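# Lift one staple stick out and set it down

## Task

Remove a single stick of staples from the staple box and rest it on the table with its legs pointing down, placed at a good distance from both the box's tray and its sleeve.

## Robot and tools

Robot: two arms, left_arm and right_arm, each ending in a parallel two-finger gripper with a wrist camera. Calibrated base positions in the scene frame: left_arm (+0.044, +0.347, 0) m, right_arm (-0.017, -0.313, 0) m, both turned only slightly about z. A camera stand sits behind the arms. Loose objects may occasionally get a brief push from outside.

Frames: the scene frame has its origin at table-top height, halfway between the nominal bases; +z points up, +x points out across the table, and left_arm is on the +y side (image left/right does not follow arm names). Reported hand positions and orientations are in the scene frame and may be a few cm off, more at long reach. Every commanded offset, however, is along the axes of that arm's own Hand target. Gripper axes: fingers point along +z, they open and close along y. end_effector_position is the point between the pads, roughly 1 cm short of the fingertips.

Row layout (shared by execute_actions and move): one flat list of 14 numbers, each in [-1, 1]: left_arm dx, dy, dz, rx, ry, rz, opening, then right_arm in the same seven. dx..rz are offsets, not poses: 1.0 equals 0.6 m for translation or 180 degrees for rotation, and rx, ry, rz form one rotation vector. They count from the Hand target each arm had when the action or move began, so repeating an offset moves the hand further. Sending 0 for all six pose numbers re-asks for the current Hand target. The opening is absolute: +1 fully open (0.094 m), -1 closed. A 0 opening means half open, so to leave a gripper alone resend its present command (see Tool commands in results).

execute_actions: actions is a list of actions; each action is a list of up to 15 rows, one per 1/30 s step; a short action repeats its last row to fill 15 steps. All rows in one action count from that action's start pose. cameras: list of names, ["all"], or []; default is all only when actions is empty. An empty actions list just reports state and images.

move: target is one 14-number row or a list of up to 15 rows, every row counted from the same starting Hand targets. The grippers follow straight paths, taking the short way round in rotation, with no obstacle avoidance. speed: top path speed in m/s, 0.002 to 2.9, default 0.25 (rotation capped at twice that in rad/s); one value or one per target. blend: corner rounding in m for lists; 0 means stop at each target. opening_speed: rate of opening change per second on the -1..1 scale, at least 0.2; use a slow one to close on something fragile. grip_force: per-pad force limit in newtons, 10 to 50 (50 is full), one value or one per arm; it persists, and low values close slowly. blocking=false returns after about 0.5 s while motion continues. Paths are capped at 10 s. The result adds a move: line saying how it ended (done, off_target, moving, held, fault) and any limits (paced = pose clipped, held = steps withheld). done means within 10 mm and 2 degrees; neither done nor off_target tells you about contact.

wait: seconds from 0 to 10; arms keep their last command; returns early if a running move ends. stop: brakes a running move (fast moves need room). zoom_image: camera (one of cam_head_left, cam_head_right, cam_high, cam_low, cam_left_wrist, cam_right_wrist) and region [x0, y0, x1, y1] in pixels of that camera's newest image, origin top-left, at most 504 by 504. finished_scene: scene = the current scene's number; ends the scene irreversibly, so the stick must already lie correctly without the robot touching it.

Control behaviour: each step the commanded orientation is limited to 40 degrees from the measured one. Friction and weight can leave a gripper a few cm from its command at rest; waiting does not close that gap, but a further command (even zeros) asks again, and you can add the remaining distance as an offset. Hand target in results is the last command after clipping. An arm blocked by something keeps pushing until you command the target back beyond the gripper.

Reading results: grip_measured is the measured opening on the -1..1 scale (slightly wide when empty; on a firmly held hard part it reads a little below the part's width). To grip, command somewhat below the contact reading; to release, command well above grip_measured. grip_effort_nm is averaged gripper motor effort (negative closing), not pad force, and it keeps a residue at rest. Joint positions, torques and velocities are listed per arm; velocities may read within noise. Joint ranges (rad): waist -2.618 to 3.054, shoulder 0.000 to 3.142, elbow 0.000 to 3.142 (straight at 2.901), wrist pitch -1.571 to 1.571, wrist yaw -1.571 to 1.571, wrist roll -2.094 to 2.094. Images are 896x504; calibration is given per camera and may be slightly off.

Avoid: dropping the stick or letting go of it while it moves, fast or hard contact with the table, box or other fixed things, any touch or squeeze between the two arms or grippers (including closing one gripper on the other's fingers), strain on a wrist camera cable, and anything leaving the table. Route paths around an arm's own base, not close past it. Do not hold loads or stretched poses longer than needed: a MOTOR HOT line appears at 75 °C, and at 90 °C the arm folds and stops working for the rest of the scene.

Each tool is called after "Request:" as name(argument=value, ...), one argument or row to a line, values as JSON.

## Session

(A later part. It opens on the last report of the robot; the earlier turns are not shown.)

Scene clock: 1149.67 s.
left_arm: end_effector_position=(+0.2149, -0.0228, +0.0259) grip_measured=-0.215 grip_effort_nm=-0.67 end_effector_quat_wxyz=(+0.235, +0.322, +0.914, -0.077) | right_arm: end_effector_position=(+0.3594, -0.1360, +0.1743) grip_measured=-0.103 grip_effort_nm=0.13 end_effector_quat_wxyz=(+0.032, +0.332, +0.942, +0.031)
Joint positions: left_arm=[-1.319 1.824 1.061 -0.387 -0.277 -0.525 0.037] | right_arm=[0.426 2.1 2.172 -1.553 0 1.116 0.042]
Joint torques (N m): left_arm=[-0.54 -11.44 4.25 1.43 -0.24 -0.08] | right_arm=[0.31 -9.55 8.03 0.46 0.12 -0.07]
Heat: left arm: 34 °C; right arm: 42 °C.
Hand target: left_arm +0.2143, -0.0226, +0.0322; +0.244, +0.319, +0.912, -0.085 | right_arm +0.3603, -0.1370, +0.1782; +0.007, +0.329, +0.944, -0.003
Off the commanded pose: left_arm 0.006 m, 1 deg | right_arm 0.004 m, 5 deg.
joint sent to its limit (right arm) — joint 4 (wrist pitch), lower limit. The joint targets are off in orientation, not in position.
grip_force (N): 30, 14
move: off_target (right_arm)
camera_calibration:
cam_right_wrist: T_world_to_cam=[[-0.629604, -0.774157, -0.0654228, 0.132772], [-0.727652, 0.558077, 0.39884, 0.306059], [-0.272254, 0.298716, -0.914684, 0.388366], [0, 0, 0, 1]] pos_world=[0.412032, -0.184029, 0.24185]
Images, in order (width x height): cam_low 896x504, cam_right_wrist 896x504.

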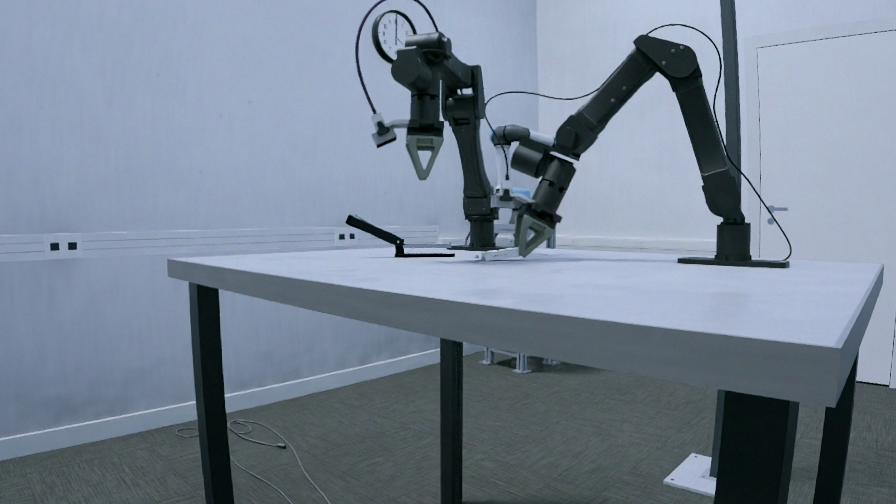

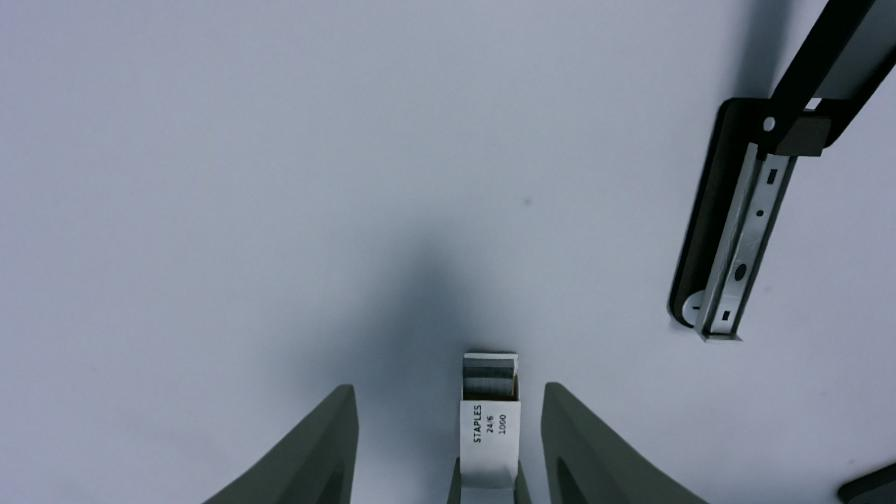

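Request:
move(
  target=[0.0112, 0, 0.0128, 0, -0.0444, 0, -0.36, 0, 0, 0, 0, 0, 0, -0.1],
  speed=0.02,
  cameras=["cam_right_wrist", "cam_low"],
)

Request:
zoom_image(
  camera="cam_low",
  region=[460, 220, 540, 270],
)

Request:
zoom_image(
  camera="cam_right_wrist",
  region=[455, 330, 535, 420],
)

Scene clock: 1315.27 s.
left_arm: end_effector_position=(+0.2153, -0.0236, +0.0201) grip_measured=-0.215 grip_effort_nm=-0.67 end_effector_quat_wxyz=(+0.305, +0.312, +0.894, -0.103) | right_arm: end_effector_position=(+0.3594, -0.1360, +0.1743) grip_measured=-0.103 grip_effort_nm=0.13 end_effector_quat_wxyz=(+0.032, +0.332, +0.942, +0.031)
Joint positions: left_arm=[-1.359 1.791 0.898 -0.126 -0.373 -0.525 0.037] | right_arm=[0.426 2.1 2.172 -1.553 0 1.116 0.042]
Joint torques (N m): left_arm=[-0.47 -10.06 3.85 1.61 -0.19 0.01] | right_arm=[0.38 -9.52 8.08 0.47 0.12 -0.06]
Heat: left arm: 49 °C; right arm: 41 °C.
Hand target: left_arm +0.2128, -0.0213, +0.0221; +0.307, +0.312, +0.893, -0.107 | right_arm +0.3603, -0.1370, +0.1782; +0.007, +0.329, +0.944, -0.003
Off the commanded pose: left_arm 0.004 m, 1 deg | right_arm 0.004 m, 5 deg.
joint sent to its limit (right arm) — joint 4 (wrist pitch), lower limit. The joint targets are off in orientation, not in position.
grip_force (N): 30, 14
move: off_target (right_arm)
camera_calibration:
cam_right_wrist: T_world_to_cam=[[-0.629604, -0.774157, -0.0654228, 0.132772], [-0.727652, 0.558077, 0.39884, 0.306059], [-0.272254, 0.298716, -0.914684, 0.388366], [0, 0, 0, 1]] pos_world=[0.412032, -0.184029, 0.24185]
Images, in order (width x height): cam_low 896x504, cam_right_wrist 896x504.

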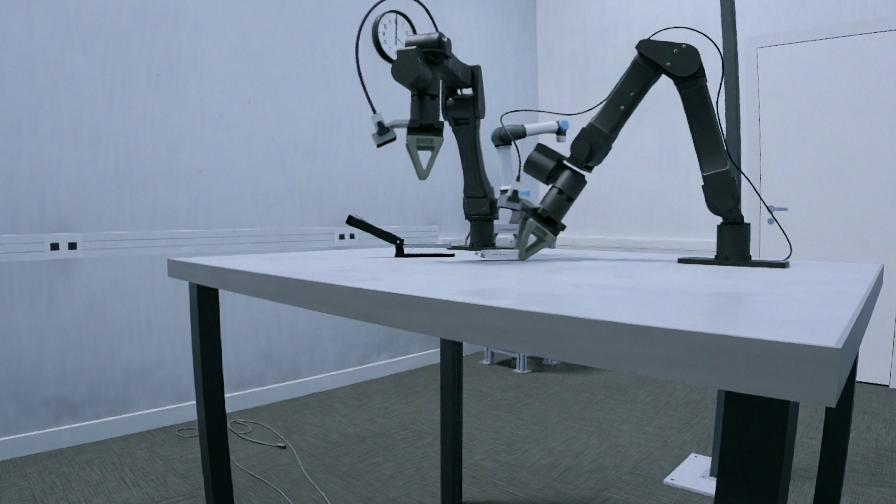

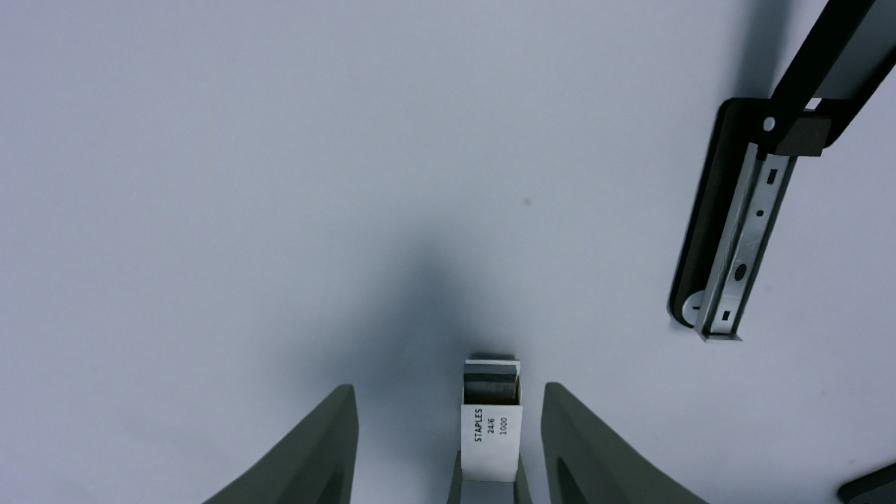

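Scaled by 6.300 from the camera's 896x504 image, which has a finer 1280x720 frame.

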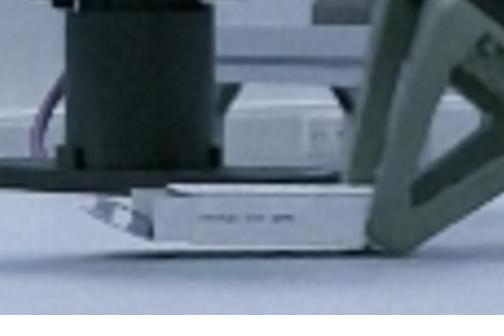

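Scaled by 5.600 from the camera's 896x504 image, which has a finer 1280x720 frame.

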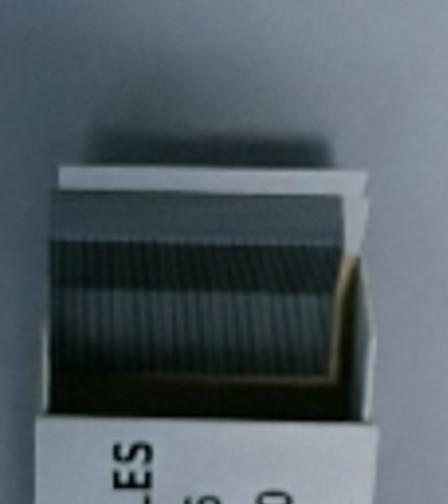

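Request:
move(
  target=[
    [0, 0, 0, 0, 0, 0, -0.12, 0, 0, 0, 0, 0, 0, -0.1],
    [-0.0041, 0, -0.0052, 0, -0.1333, 0, -0.12, 0, 0, 0, 0, 0, 0, -0.1],
  ],
  speed=0.06,
  cameras=["cam_right_wrist", "cam_low", "cam_left_wrist"],
)

Request:
zoom_image(
  camera="cam_low",
  region=[460, 200, 580, 275],
)

Scene clock: 1388.73 s.
left_arm: end_effector_position=(+0.2128, -0.0243, +0.0330) grip_measured=-0.122 grip_effort_nm=0.08 end_effector_quat_wxyz=(+0.481, +0.282, +0.811, -0.177) | right_arm: end_effector_position=(+0.3594, -0.1360, +0.1743) grip_measured=-0.103 grip_effort_nm=0.13 end_effector_quat_wxyz=(+0.032, +0.332, +0.942, +0.031)
Joint positions: left_arm=[-1.463 1.821 0.561 0.638 -0.619 -0.413 0.041] | right_arm=[0.426 2.1 2.172 -1.553 0 1.116 0.042]
Joint torques (N m): left_arm=[-0.61 -5.57 3.26 2.37 -0.45 0.07] | right_arm=[0.38 -9.54 8.01 0.48 0.13 -0.06]
Heat: left arm: 44 °C; right arm: 41 °C.
Hand target: left_arm +0.2128, -0.0214, +0.0261; +0.486, +0.283, +0.809, -0.170 | right_arm +0.3603, -0.1370, +0.1782; +0.007, +0.329, +0.944, -0.003
Off the commanded pose: left_arm 0.008 m, 1 deg | right_arm 0.004 m, 5 deg.
joint sent to its limit (right arm) — joint 4 (wrist pitch), lower limit. The joint targets are off in orientation, not in position.
grip_force (N): 30, 14
move: off_target (right_arm)
camera_calibration:
cam_left_wrist: T_world_to_cam=[[-0.636102, -0.771584, 0.00571909, 0.116262], [-0.624122, 0.510146, -0.591795, 0.203139], [0.453702, -0.380012, -0.806068, 0.0118528], [0, 0, 0, 1]] pos_world=[0.195361, -0.00942049, 0.129106]
cam_right_wrist: T_world_to_cam=[[-0.629604, -0.774157, -0.0654228, 0.132772], [-0.727652, 0.558077, 0.39884, 0.306059], [-0.272254, 0.298716, -0.914684, 0.388366], [0, 0, 0, 1]] pos_world=[0.412032, -0.184029, 0.24185]
Images, in order (width x height): cam_low 896x504, cam_left_wrist 896x504, cam_right_wrist 896x504.

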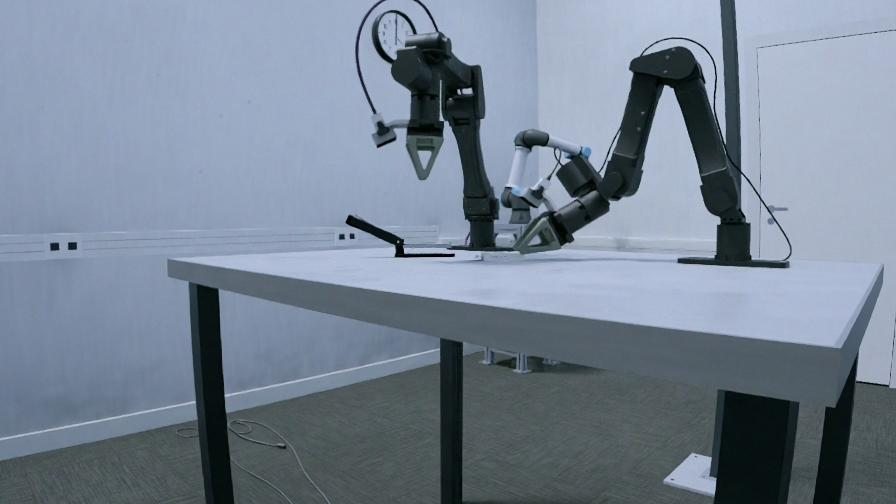

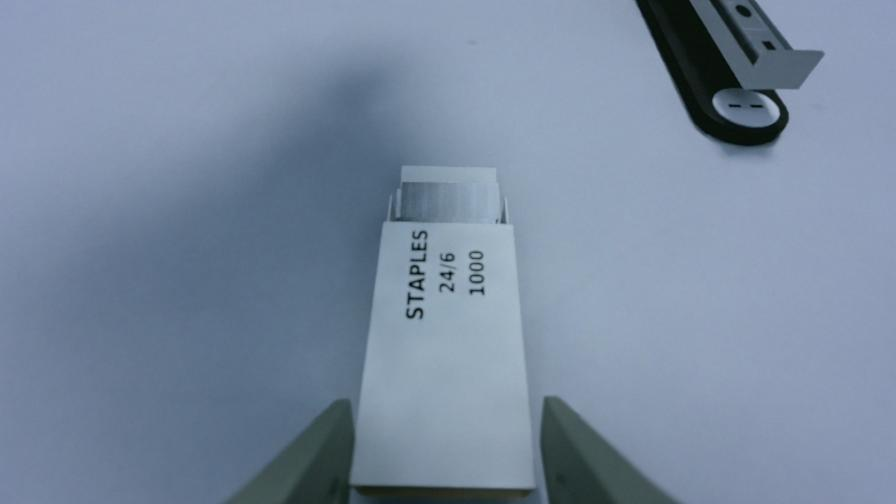

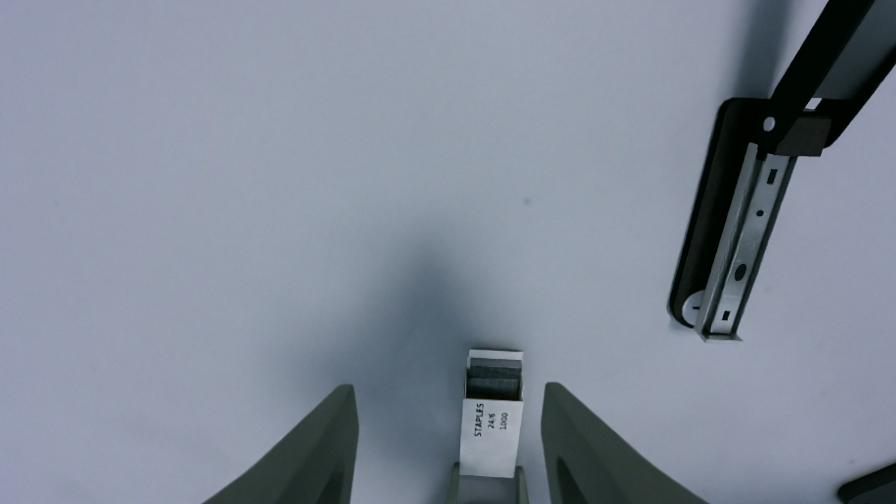

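Scaled by 4.200 from the camera's 896x504 image, which has a finer 1280x720 frame.

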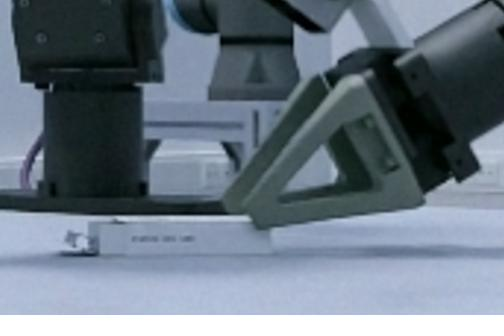

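Request:
move(
  target=[
    [0.0191, 0, 0.0102, 0, 0, 0, -0.12, 0, 0, 0, 0, 0, 0, -0.1],
  ],
  speed=0.06,
  cameras=["cam_left_wrist"],
)

Scene clock: 1398.60 s.
left_arm: end_effector_position=(+0.2136, -0.0244, +0.0207) grip_measured=-0.122 grip_effort_nm=0.08 end_effector_quat_wxyz=(+0.483, +0.280, +0.811, -0.176) | right_arm: end_effector_position=(+0.3594, -0.1360, +0.1743) grip_measured=-0.103 grip_effort_nm=0.13 end_effector_quat_wxyz=(+0.032, +0.332, +0.942, +0.031)
Joint positions: left_arm=[-1.463 1.882 0.554 0.708 -0.624 -0.411 0.041] | right_arm=[0.426 2.1 2.172 -1.553 0 1.116 0.042]
Joint torques (N m): left_arm=[-0.51 -5.7 2.85 2.38 -0.4 0.07] | right_arm=[0.38 -9.51 8.09 0.48 0.13 -0.06]
Heat: left arm: 42 °C; right arm: 41 °C.
Hand target: left_arm +0.2128, -0.0213, +0.0130; +0.486, +0.283, +0.809, -0.170 | right_arm +0.3603, -0.1370, +0.1782; +0.007, +0.329, +0.944, -0.003
Off the commanded pose: left_arm 0.008 m, 1 deg | right_arm 0.004 m, 5 deg.
joint sent to its limit (right arm) — joint 4 (wrist pitch), lower limit. The joint targets are off in orientation, not in position.
grip_force (N): 30, 14
move: off_target (right_arm)
camera_calibration:
cam_left_wrist: T_world_to_cam=[[-0.633235, -0.773951, 0.00363077, 0.116166], [-0.623663, 0.507482, -0.594565, 0.196306], [0.458322, -0.378763, -0.80404, 0.000508125], [0, 0, 0, 1]] pos_world=[0.195756, -0.00952258, 0.116703]
Images, in order (width x height): cam_left_wrist 896x504.

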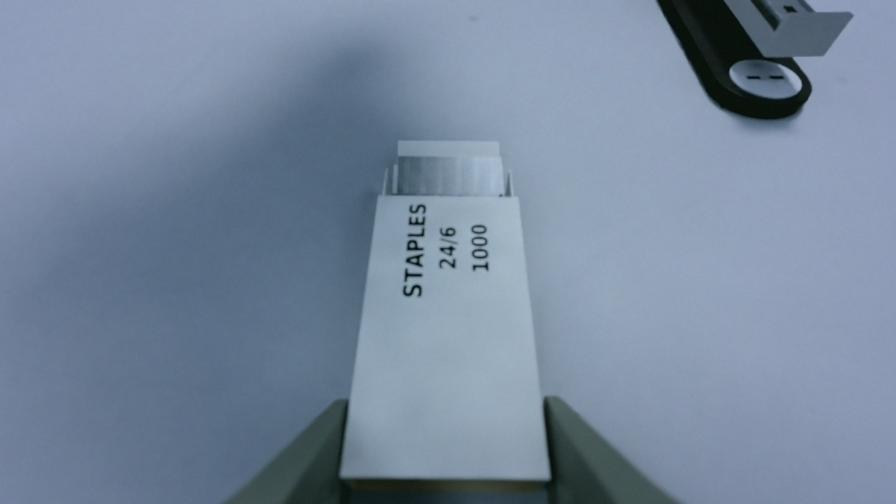

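Request:
move(
  target=[
    [0, 0, 0, 0, 0, 0, -0.36, 0, 0, 0, 0, 0, 0, -0.1],
  ],
  speed=0.06,
  cameras=["cam_right_wrist"],
)

Request:
zoom_image(
  camera="cam_right_wrist",
  region=[455, 330, 535, 420],
)

Scene clock: 1402.50 s.
left_arm: end_effector_position=(+0.2136, -0.0245, +0.0208) grip_measured=-0.215 grip_effort_nm=-0.64 end_effector_quat_wxyz=(+0.483, +0.280, +0.811, -0.176) | right_arm: end_effector_position=(+0.3594, -0.1360, +0.1743) grip_measured=-0.103 grip_effort_nm=0.13 end_effector_quat_wxyz=(+0.032, +0.332, +0.942, +0.031)
Joint positions: left_arm=[-1.463 1.882 0.554 0.709 -0.624 -0.411 0.037] | right_arm=[0.426 2.1 2.172 -1.553 0 1.116 0.042]
Joint torques (N m): left_arm=[-0.66 -5.72 2.95 2.38 -0.38 0.07] | right_arm=[0.39 -9.46 8.06 0.48 0.11 -0.07]
Heat: left arm: 41 °C; right arm: 41 °C.
Hand target: left_arm +0.2128, -0.0213, +0.0131; +0.486, +0.283, +0.809, -0.170 | right_arm +0.3603, -0.1370, +0.1782; +0.007, +0.329, +0.944, -0.003
Off the commanded pose: left_arm 0.008 m, 1 deg | right_arm 0.004 m, 5 deg.
joint sent to its limit (right arm) — joint 4 (wrist pitch), lower limit. The joint targets are off in orientation, not in position.
grip_force (N): 30, 14
move: off_target (right_arm)
camera_calibration:
cam_right_wrist: T_world_to_cam=[[-0.629604, -0.774157, -0.0654228, 0.132772], [-0.727652, 0.558077, 0.39884, 0.306059], [-0.272254, 0.298716, -0.914684, 0.388366], [0, 0, 0, 1]] pos_world=[0.412032, -0.184029, 0.24185]
Images, in order (width x height): cam_right_wrist 896x504.

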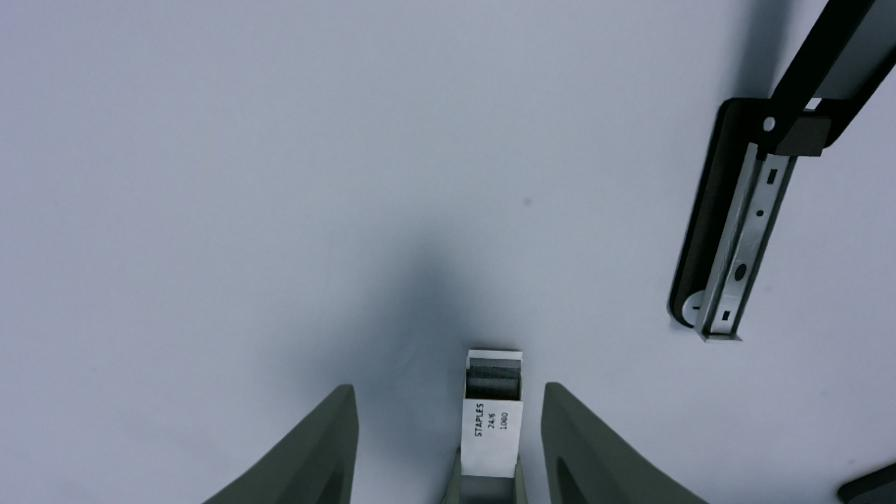

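Scaled by 5.600 from the camera's 896x504 image, which has a finer 1280x720 frame.

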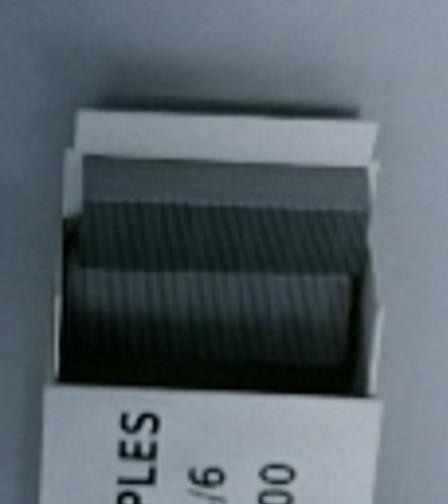

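Request:
move(
  target=[0, 0, 0, 0, 0, 0, -0.36, 0.165, -0.0312, 0.185, 0, 0, 0, -0.95],
  speed=0.15,
  grip_force=[30, 14],
  cameras=["cam_right_wrist", "cam_left_wrist", "cam_low"],
)

Scene clock: 1425.07 s.
left_arm: end_effector_position=(+0.2136, -0.0245, +0.0208) grip_measured=-0.216 grip_effort_nm=-0.67 end_effector_quat_wxyz=(+0.483, +0.280, +0.811, -0.176) | right_arm: end_effector_position=(+0.2676, -0.0921, +0.0538) grip_measured=-0.947 grip_effort_nm=-0.17 end_effector_quat_wxyz=(-0.011, +0.325, +0.946, -0.019)
Joint positions: left_arm=[-1.463 1.882 0.554 0.709 -0.624 -0.411 0.037] | right_arm=[0.647 1.981 1.515 -1.148 0.002 1.32 0.002]
Joint torques (N m): left_arm=[-0.55 -5.6 3 2.38 -0.36 0.05] | right_arm=[0.14 -12.41 5.52 0.57 0.12 0.07]
Heat: left arm: 39 °C; right arm: 41 °C.
Hand target: left_arm +0.2128, -0.0213, +0.0131; +0.486, +0.283, +0.809, -0.170 | right_arm +0.2725, -0.0911, +0.0658; +0.007, +0.329, +0.944, -0.002
Off the commanded pose: left_arm 0.008 m, 1 deg | right_arm 0.013 m, 3 deg.
grip_force (N): 30, 14
move: off_target (right_arm)
camera_calibration:
cam_left_wrist: T_world_to_cam=[[-0.633234, -0.77395, 0.00413686, 0.116106], [-0.623604, 0.507043, -0.595, 0.1964], [0.458403, -0.379354, -0.803715, 0.000529314], [0, 0, 0, 1]] pos_world=[0.195756, -0.0095217, 0.116803]
cam_right_wrist: T_world_to_cam=[[-0.617611, -0.784384, 0.0574301, 0.0903725], [-0.68857, 0.574562, 0.442436, 0.251665], [-0.380037, 0.233708, -0.894959, 0.261968], [0, 0, 0, 1]] pos_world=[0.328662, -0.134935, 0.117915]
Images, in order (width x height): cam_low 896x504, cam_left_wrist 896x504, cam_right_wrist 896x504.

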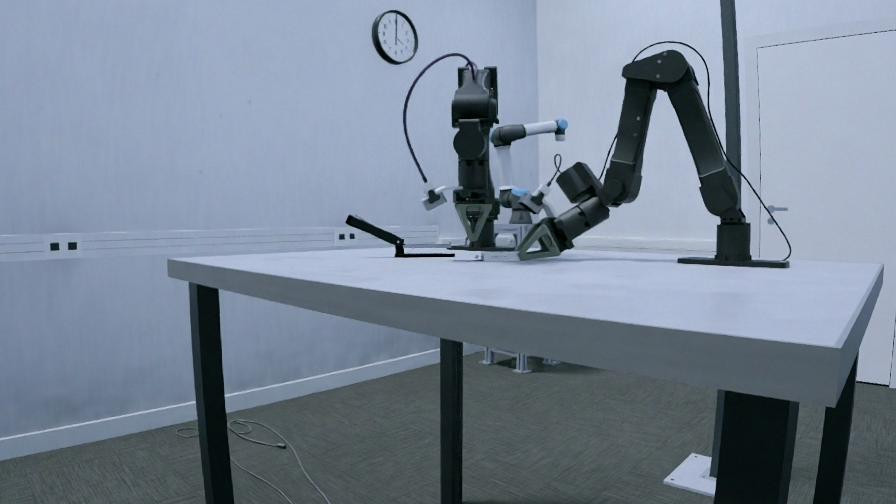

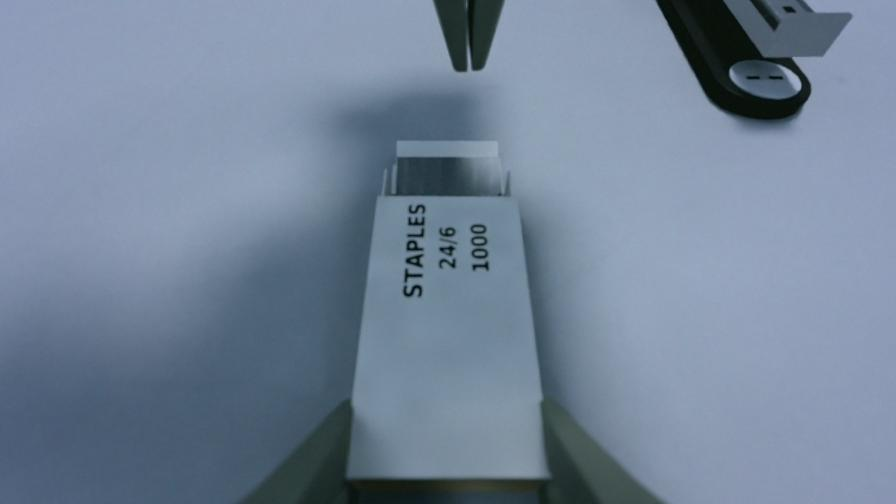

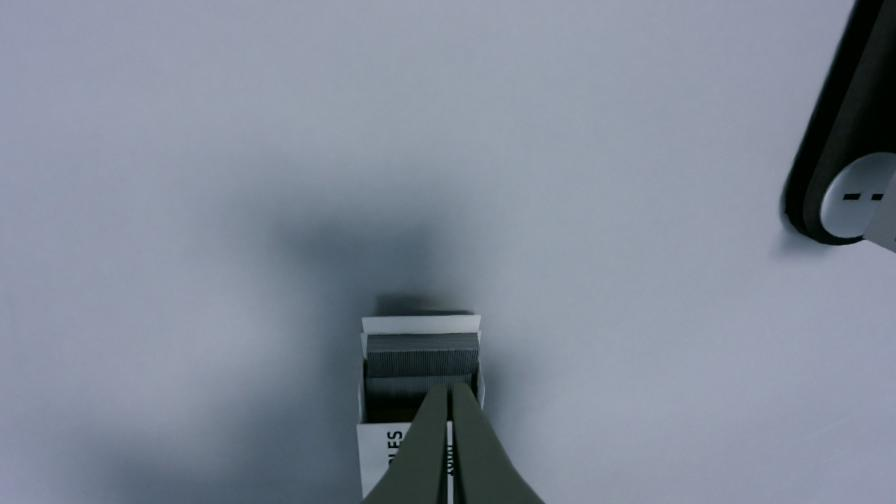

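Request:
zoom_image(
  camera="cam_right_wrist",
  region=[350, 300, 500, 440],
)

Request:
zoom_image(
  camera="cam_low",
  region=[450, 200, 550, 275],
)

Scaled by 3.360 from the camera's 896x504 image, which has a finer 1280x720 frame.

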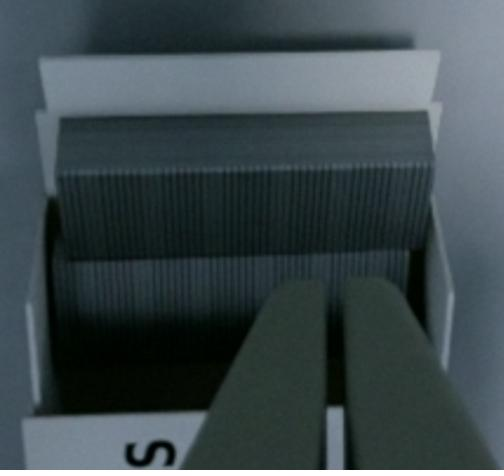

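Scaled by 5.040 from the camera's 896x504 image, which has a finer 1280x720 frame.

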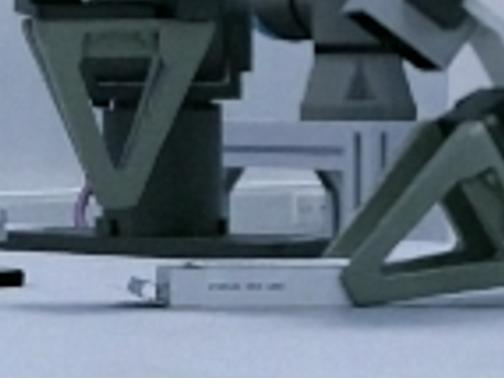

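Request:
move(
  target=[0, 0, 0, 0, 0, 0, -0.36, 0.0207, 0.0133, 0.03, 0, -0.0167, 0, -0.1],
  speed=0.08,
  grip_force=[30, 50],
  cameras=["cam_right_wrist", "cam_left_wrist"],
)

Request:
zoom_image(
  camera="cam_right_wrist",
  region=[300, 280, 600, 448],
)

Scene clock: 1460.37 s.
left_arm: end_effector_position=(+0.2136, -0.0245, +0.0208) grip_measured=-0.216 grip_effort_nm=-0.67 end_effector_quat_wxyz=(+0.483, +0.280, +0.811, -0.176) | right_arm: end_effector_position=(+0.2633, -0.0766, +0.0446) grip_measured=-0.103 grip_effort_nm=0.13 end_effector_quat_wxyz=(+0.017, +0.325, +0.946, -0.015)
Joint positions: left_arm=[-1.463 1.882 0.554 0.709 -0.624 -0.411 0.037] | right_arm=[0.709 1.981 1.477 -1.076 0.044 1.381 0.042]
Joint torques (N m): left_arm=[-0.62 -5.82 2.99 2.4 -0.42 0.06] | right_arm=[0.18 -10.02 5.46 0.67 0.23 0.1]
Heat: left arm: 37 °C; right arm: 44 °C.
Hand target: left_arm +0.2128, -0.0213, +0.0131; +0.486, +0.283, +0.809, -0.170 | right_arm +0.2679, -0.0774, +0.0476; +0.032, +0.329, +0.944, -0.011
Off the commanded pose: left_arm 0.008 m, 1 deg | right_arm 0.006 m, 2 deg.
grip_force (N): 30, 50
move: done
camera_calibration:
cam_left_wrist: T_world_to_cam=[[-0.633234, -0.77395, 0.00413686, 0.116106], [-0.623604, 0.507043, -0.595, 0.1964], [0.458403, -0.379354, -0.803715, 0.000529314], [0, 0, 0, 1]] pos_world=[0.195756, -0.0095217, 0.116803]
cam_right_wrist: T_world_to_cam=[[-0.618932, -0.784796, 0.0319104, 0.101889], [-0.71285, 0.578323, 0.396721, 0.252526], [-0.3298, 0.222796, -0.917384, 0.235379], [0, 0, 0, 1]] pos_world=[0.320704, -0.118521, 0.112499]
Images, in order (width x height): cam_left_wrist 896x504, cam_right_wrist 896x504.

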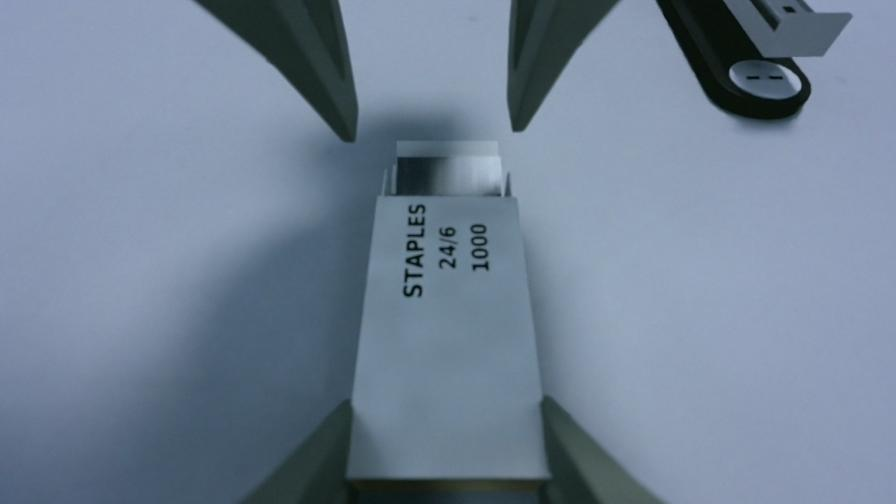

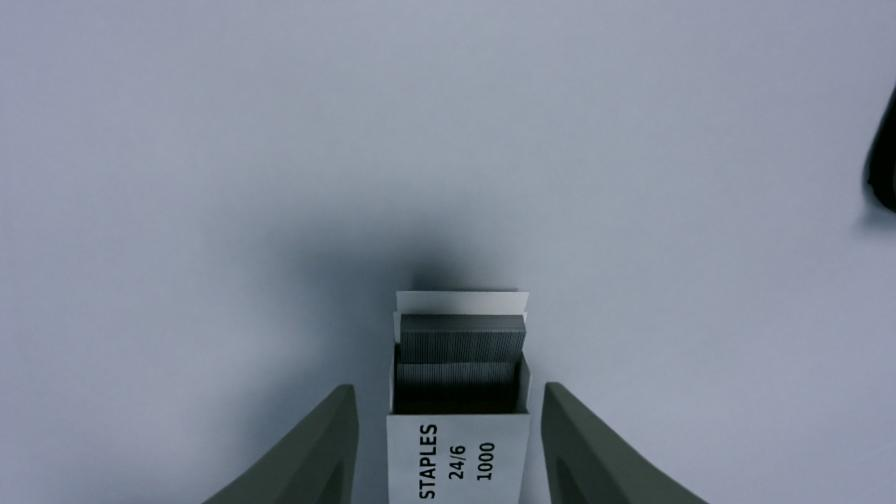

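Scaled by 1.680 from the camera's 896x504 image, which has a finer 1280x720 frame.

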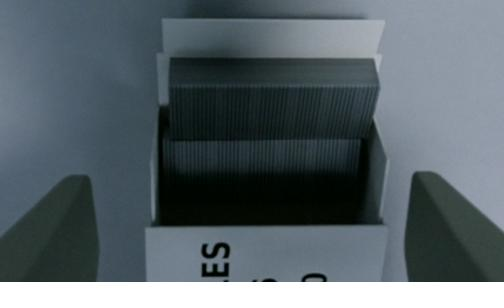

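Request:
move(
  target=[0, 0, 0, 0, 0, 0, -0.36, 0.0017, -0.0067, 0.025, 0, 0, 0, -0.1],
  speed=0.06,
  cameras=["cam_right_wrist", "cam_left_wrist"],
)

Request:
zoom_image(
  camera="cam_right_wrist",
  region=[300, 280, 600, 448],
)

Scene clock: 1478.90 s.
left_arm: end_effector_position=(+0.2136, -0.0245, +0.0208) grip_measured=-0.216 grip_effort_nm=-0.67 end_effector_quat_wxyz=(+0.483, +0.280, +0.811, -0.176) | right_arm: end_effector_position=(+0.2588, -0.0809, +0.0308) grip_measured=-0.103 grip_effort_nm=0.13 end_effector_quat_wxyz=(+0.016, +0.325, +0.945, -0.019)
Joint positions: left_arm=[-1.463 1.882 0.554 0.709 -0.624 -0.411 0.037] | right_arm=[0.709 1.981 1.42 -1.027 0.046 1.382 0.042]
Joint torques (N m): left_arm=[-0.49 -5.6 2.81 2.41 -0.37 0.05] | right_arm=[0.02 -9.74 5.23 0.76 0.22 0.05]
Heat: left arm: 38 °C; right arm: 42 °C.
Hand target: left_arm +0.2128, -0.0213, +0.0131; +0.486, +0.283, +0.809, -0.170 | right_arm +0.2654, -0.0806, +0.0325; +0.032, +0.329, +0.944, -0.011
Off the commanded pose: left_arm 0.008 m, 1 deg | right_arm 0.007 m, 2 deg.
grip_force (N): 30, 50
move: done
camera_calibration:
cam_left_wrist: T_world_to_cam=[[-0.633234, -0.77395, 0.00413686, 0.116106], [-0.623604, 0.507043, -0.595, 0.1964], [0.458403, -0.379354, -0.803715, 0.000529314], [0, 0, 0, 1]] pos_world=[0.195756, -0.0095217, 0.116803]
cam_right_wrist: T_world_to_cam=[[-0.6193, -0.784128, 0.040132, 0.0960647], [-0.710426, 0.581388, 0.396589, 0.256885], [-0.334309, 0.217097, -0.917119, 0.222902], [0, 0, 0, 1]] pos_world=[0.316509, -0.122414, 0.0986939]
Images, in order (width x height): cam_left_wrist 896x504, cam_right_wrist 896x504.

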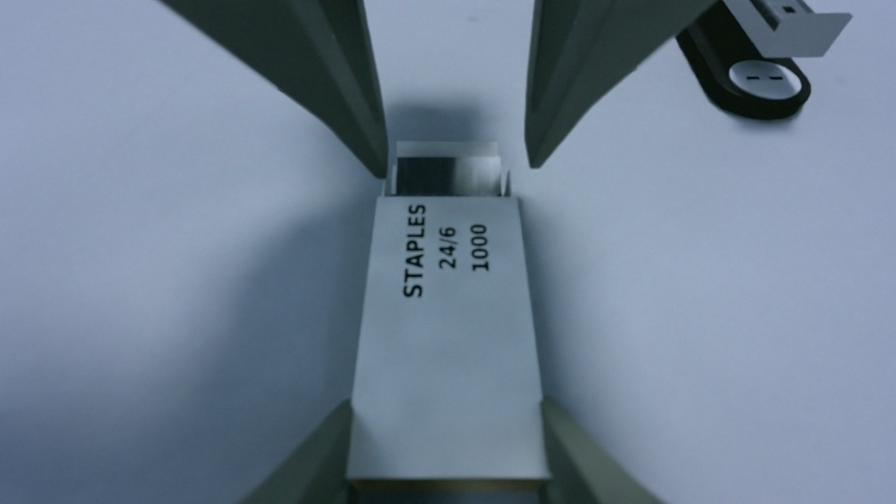

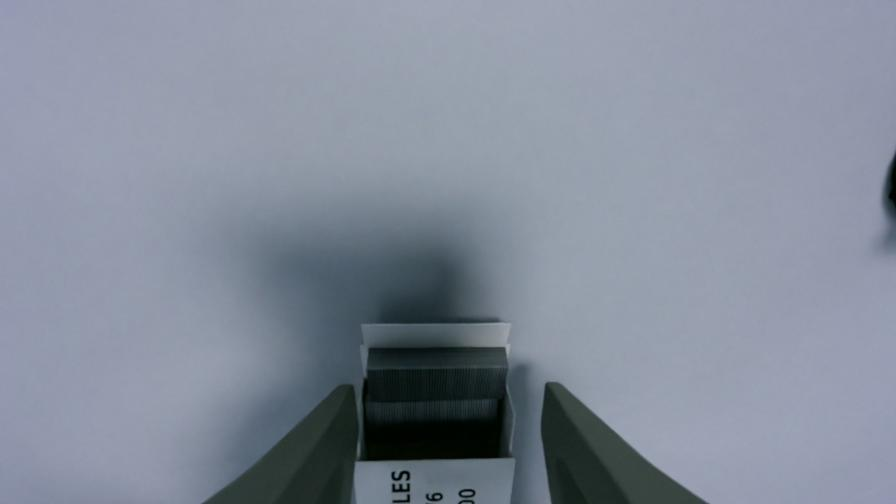

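Scaled by 1.680 from the camera's 896x504 image, which has a finer 1280x720 frame.

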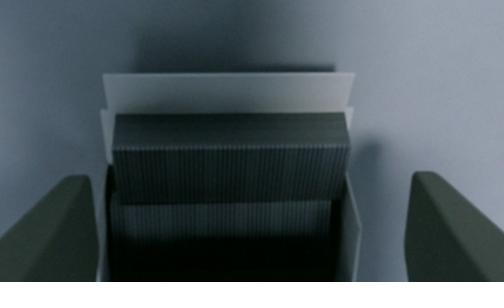

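Request:
move(
  target=[0, 0, 0, 0, 0, 0, -0.36, 0.0013, 0, 0.0188, 0, 0, 0, -0.1],
  speed=0.03,
  cameras=["cam_right_wrist", "cam_left_wrist", "cam_low"],
)

Request:
zoom_image(
  camera="cam_right_wrist",
  region=[300, 300, 600, 468],
)

Request:
zoom_image(
  camera="cam_left_wrist",
  region=[340, 100, 580, 220],
)

Request:
zoom_image(
  camera="cam_low",
  region=[450, 220, 530, 270],
)

Scene clock: 1501.33 s.
left_arm: end_effector_position=(+0.2138, -0.0246, +0.0211) grip_measured=-0.216 grip_effort_nm=-0.67 end_effector_quat_wxyz=(+0.484, +0.280, +0.810, -0.176) | right_arm: end_effector_position=(+0.2610, -0.0791, +0.0231) grip_measured=-0.103 grip_effort_nm=0.13 end_effector_quat_wxyz=(+0.021, +0.325, +0.945, -0.010)
Joint positions: left_arm=[-1.463 1.882 0.554 0.711 -0.625 -0.411 0.037] | right_arm=[0.709 1.982 1.389 -0.974 0.046 1.382 0.042]
Joint torques (N m): left_arm=[-0.61 -5.64 2.88 2.36 -0.35 0.08] | right_arm=[0.02 -8.64 5.56 0.68 0.21 0.06]
Heat: left arm: 39 °C; right arm: 41 °C.
Hand target: left_arm +0.2128, -0.0213, +0.0131; +0.486, +0.283, +0.809, -0.170 | right_arm +0.2655, -0.0805, +0.0212; +0.032, +0.329, +0.944, -0.011
Off the commanded pose: left_arm 0.009 m, 1 deg | right_arm 0.005 m, 1 deg.
grip_force (N): 30, 50
move: done
camera_calibration:
cam_left_wrist: T_world_to_cam=[[-0.632904, -0.774217, 0.00443192, 0.116004], [-0.623266, 0.506092, -0.596164, 0.196637], [0.459317, -0.380077, -0.802851, 0.00048369], [0, 0, 0, 1]] pos_world=[0.195754, -0.00952064, 0.117102]
cam_right_wrist: T_world_to_cam=[[-0.619823, -0.7845, 0.0194819, 0.0996531], [-0.716747, 0.576052, 0.392985, 0.261813], [-0.319519, 0.229618, -0.919339, 0.213351], [0, 0, 0, 1]] pos_world=[0.317591, -0.12163, 0.091312]
Images, in order (width x height): cam_low 896x504, cam_left_wrist 896x504, cam_right_wrist 896x504.

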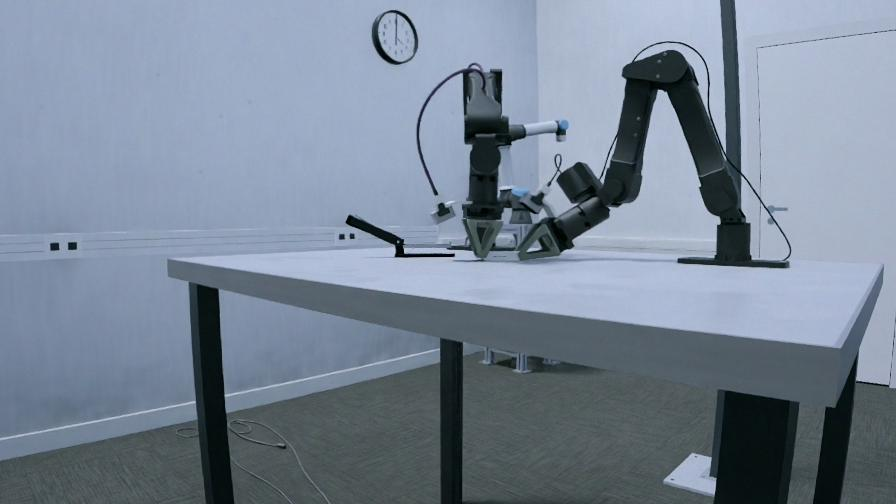

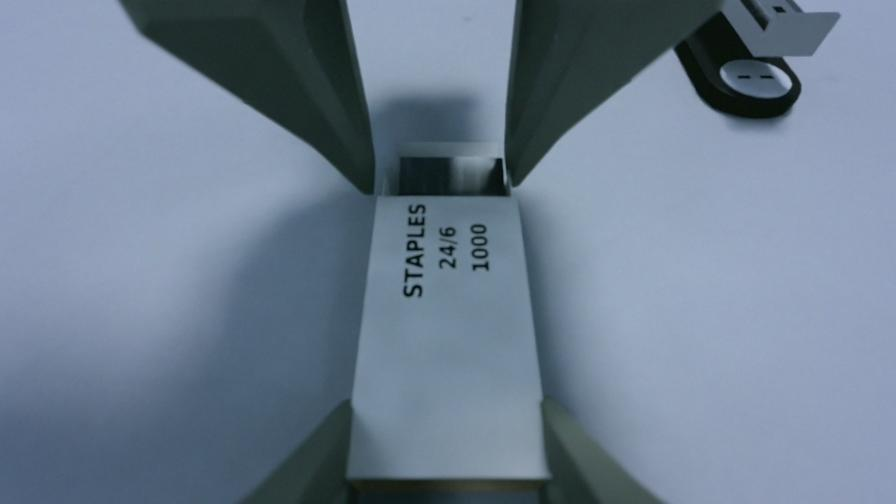

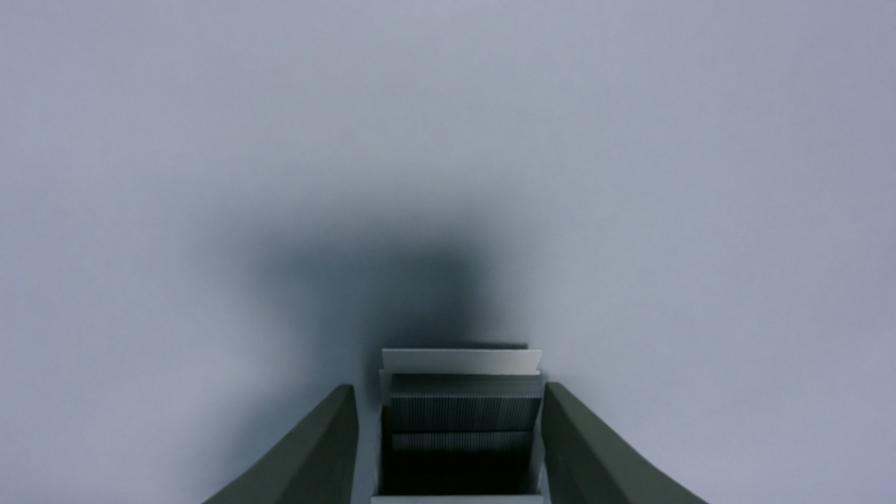

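Scaled by 1.680 from the camera's 896x504 image, which has a finer 1280x720 frame.

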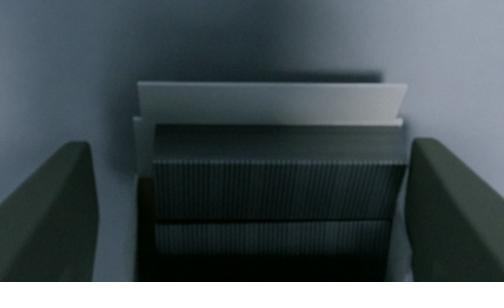

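Scaled by 2.100 from the camera's 896x504 image, which has a finer 1280x720 frame.

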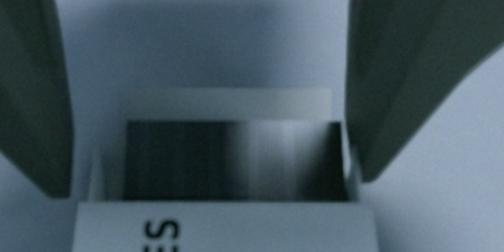

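Scaled by 6.300 from the camera's 896x504 image, which has a finer 1280x720 frame.

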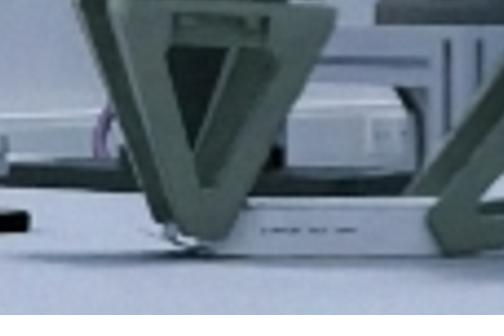

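Request:
move(
  target=[0, 0, 0, 0, 0, 0, -0.36, 0.0003, -0.0067, 0.0042, 0, 0, 0, -0.1],
  speed=0.03,
  cameras=["cam_right_wrist", "cam_left_wrist", "cam_low"],
)

Request:
zoom_image(
  camera="cam_right_wrist",
  region=[300, 300, 600, 468],
)

Request:
zoom_image(
  camera="cam_low",
  region=[450, 220, 530, 270],
)

Scene clock: 1522.40 s.
left_arm: end_effector_position=(+0.2138, -0.0246, +0.0211) grip_measured=-0.216 grip_effort_nm=-0.67 end_effector_quat_wxyz=(+0.484, +0.280, +0.810, -0.176) | right_arm: end_effector_position=(+0.2577, -0.0820, +0.0173) grip_measured=-0.103 grip_effort_nm=0.13 end_effector_quat_wxyz=(+0.019, +0.325, +0.945, -0.014)
Joint positions: left_arm=[-1.463 1.882 0.554 0.711 -0.625 -0.411 0.037] | right_arm=[0.709 1.982 1.364 -0.958 0.046 1.382 0.042]
Joint torques (N m): left_arm=[-0.62 -5.65 2.86 2.37 -0.36 0.05] | right_arm=[-0.2 -9.46 5.34 0.66 0.22 0.03]
Heat: left arm: 40 °C; right arm: 40 °C.
Hand target: left_arm +0.2128, -0.0213, +0.0131; +0.486, +0.283, +0.809, -0.170 | right_arm +0.2629, -0.0837, +0.0187; +0.032, +0.329, +0.944, -0.011
Off the commanded pose: left_arm 0.009 m, 1 deg | right_arm 0.006 m, 2 deg.
grip_force (N): 30, 50
move: done
camera_calibration:
cam_left_wrist: T_world_to_cam=[[-0.632904, -0.774217, 0.00443192, 0.116004], [-0.623266, 0.506092, -0.596164, 0.196637], [0.459317, -0.380077, -0.802851, 0.00048369], [0, 0, 0, 1]] pos_world=[0.195754, -0.00952064, 0.117102]
cam_right_wrist: T_world_to_cam=[[-0.619638, -0.784381, 0.0281955, 0.0952314], [-0.714161, 0.578341, 0.39433, 0.262853], [-0.325612, 0.224206, -0.918536, 0.208746], [0, 0, 0, 1]] pos_world=[0.314698, -0.124123, 0.0854047]
Images, in order (width x height): cam_low 896x504, cam_left_wrist 896x504, cam_right_wrist 896x504.

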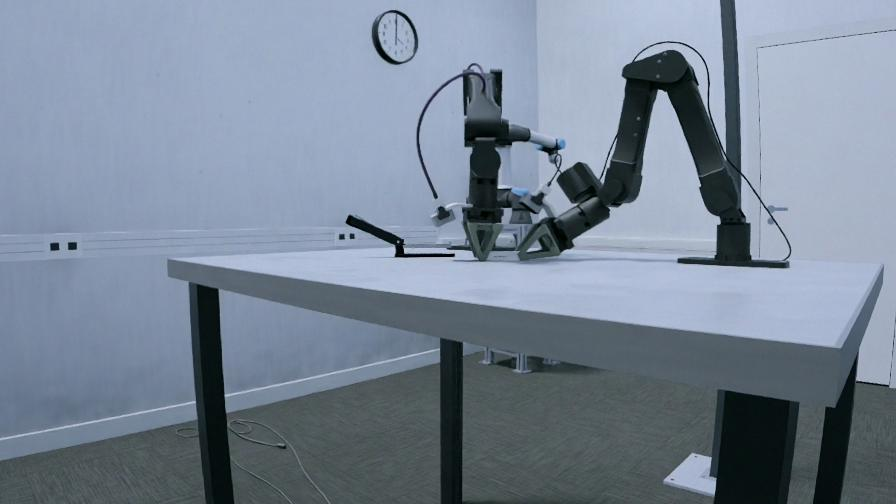

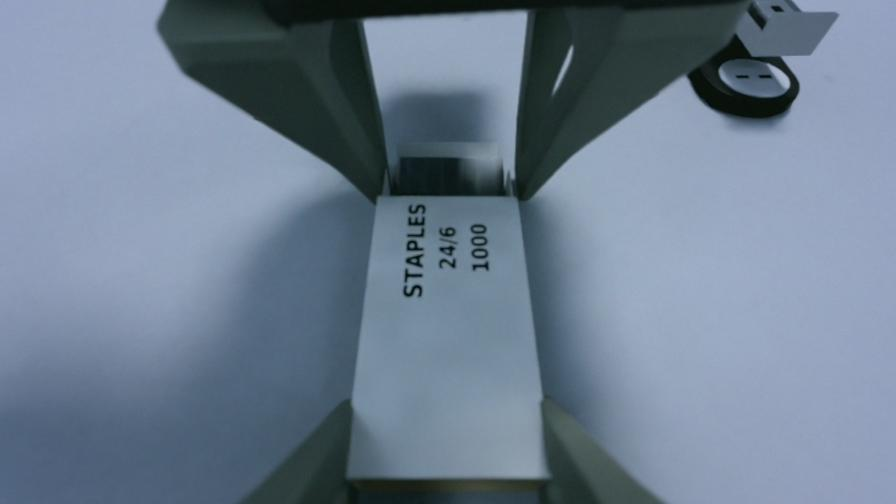

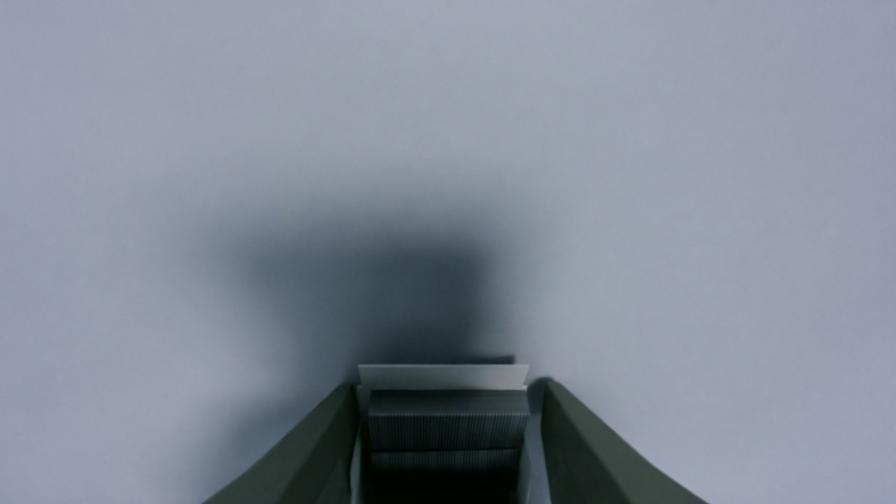

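Scaled by 1.680 from the camera's 896x504 image, which has a finer 1280x720 frame.

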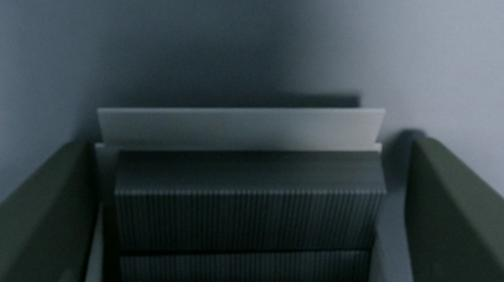

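Scaled by 6.300 from the camera's 896x504 image, which has a finer 1280x720 frame.

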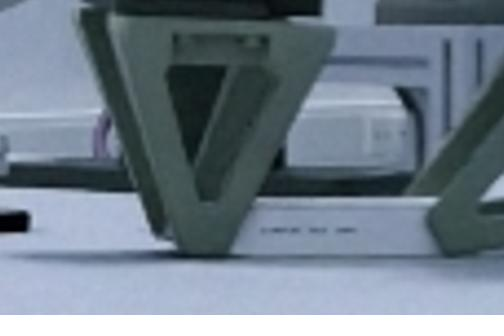

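Request:
move(
  target=[0, 0, 0, 0, 0, 0, -0.36, -0.0007, 0, -0.01, 0, 0, 0, -0.1],
  speed=0.03,
)

Scene clock: 1528.07 s.
left_arm: end_effector_position=(+0.2138, -0.0246, +0.0211) grip_measured=-0.216 grip_effort_nm=-0.67 end_effector_quat_wxyz=(+0.484, +0.280, +0.810, -0.176) | right_arm: end_effector_position=(+0.2577, -0.0819, +0.0173) grip_measured=-0.103 grip_effort_nm=0.13 end_effector_quat_wxyz=(+0.019, +0.325, +0.945, -0.013)
Joint positions: left_arm=[-1.463 1.882 0.554 0.711 -0.625 -0.411 0.037] | right_arm=[0.709 1.982 1.364 -0.958 0.046 1.382 0.042]
Joint torques (N m): left_arm=[-0.77 -5.56 2.8 2.31 -0.34 0.06] | right_arm=[-0.2 -10.17 6.42 0.42 0.22 0.04]
Heat: left arm: 40 °C; right arm: 41 °C.
Hand target: left_arm +0.2128, -0.0213, +0.0131; +0.486, +0.283, +0.809, -0.170 | right_arm +0.2629, -0.0837, +0.0247; +0.032, +0.329, +0.944, -0.011
Off the commanded pose: left_arm 0.009 m, 1 deg | right_arm 0.009 m, 2 deg.
grip_force (N): 30, 50
move: done


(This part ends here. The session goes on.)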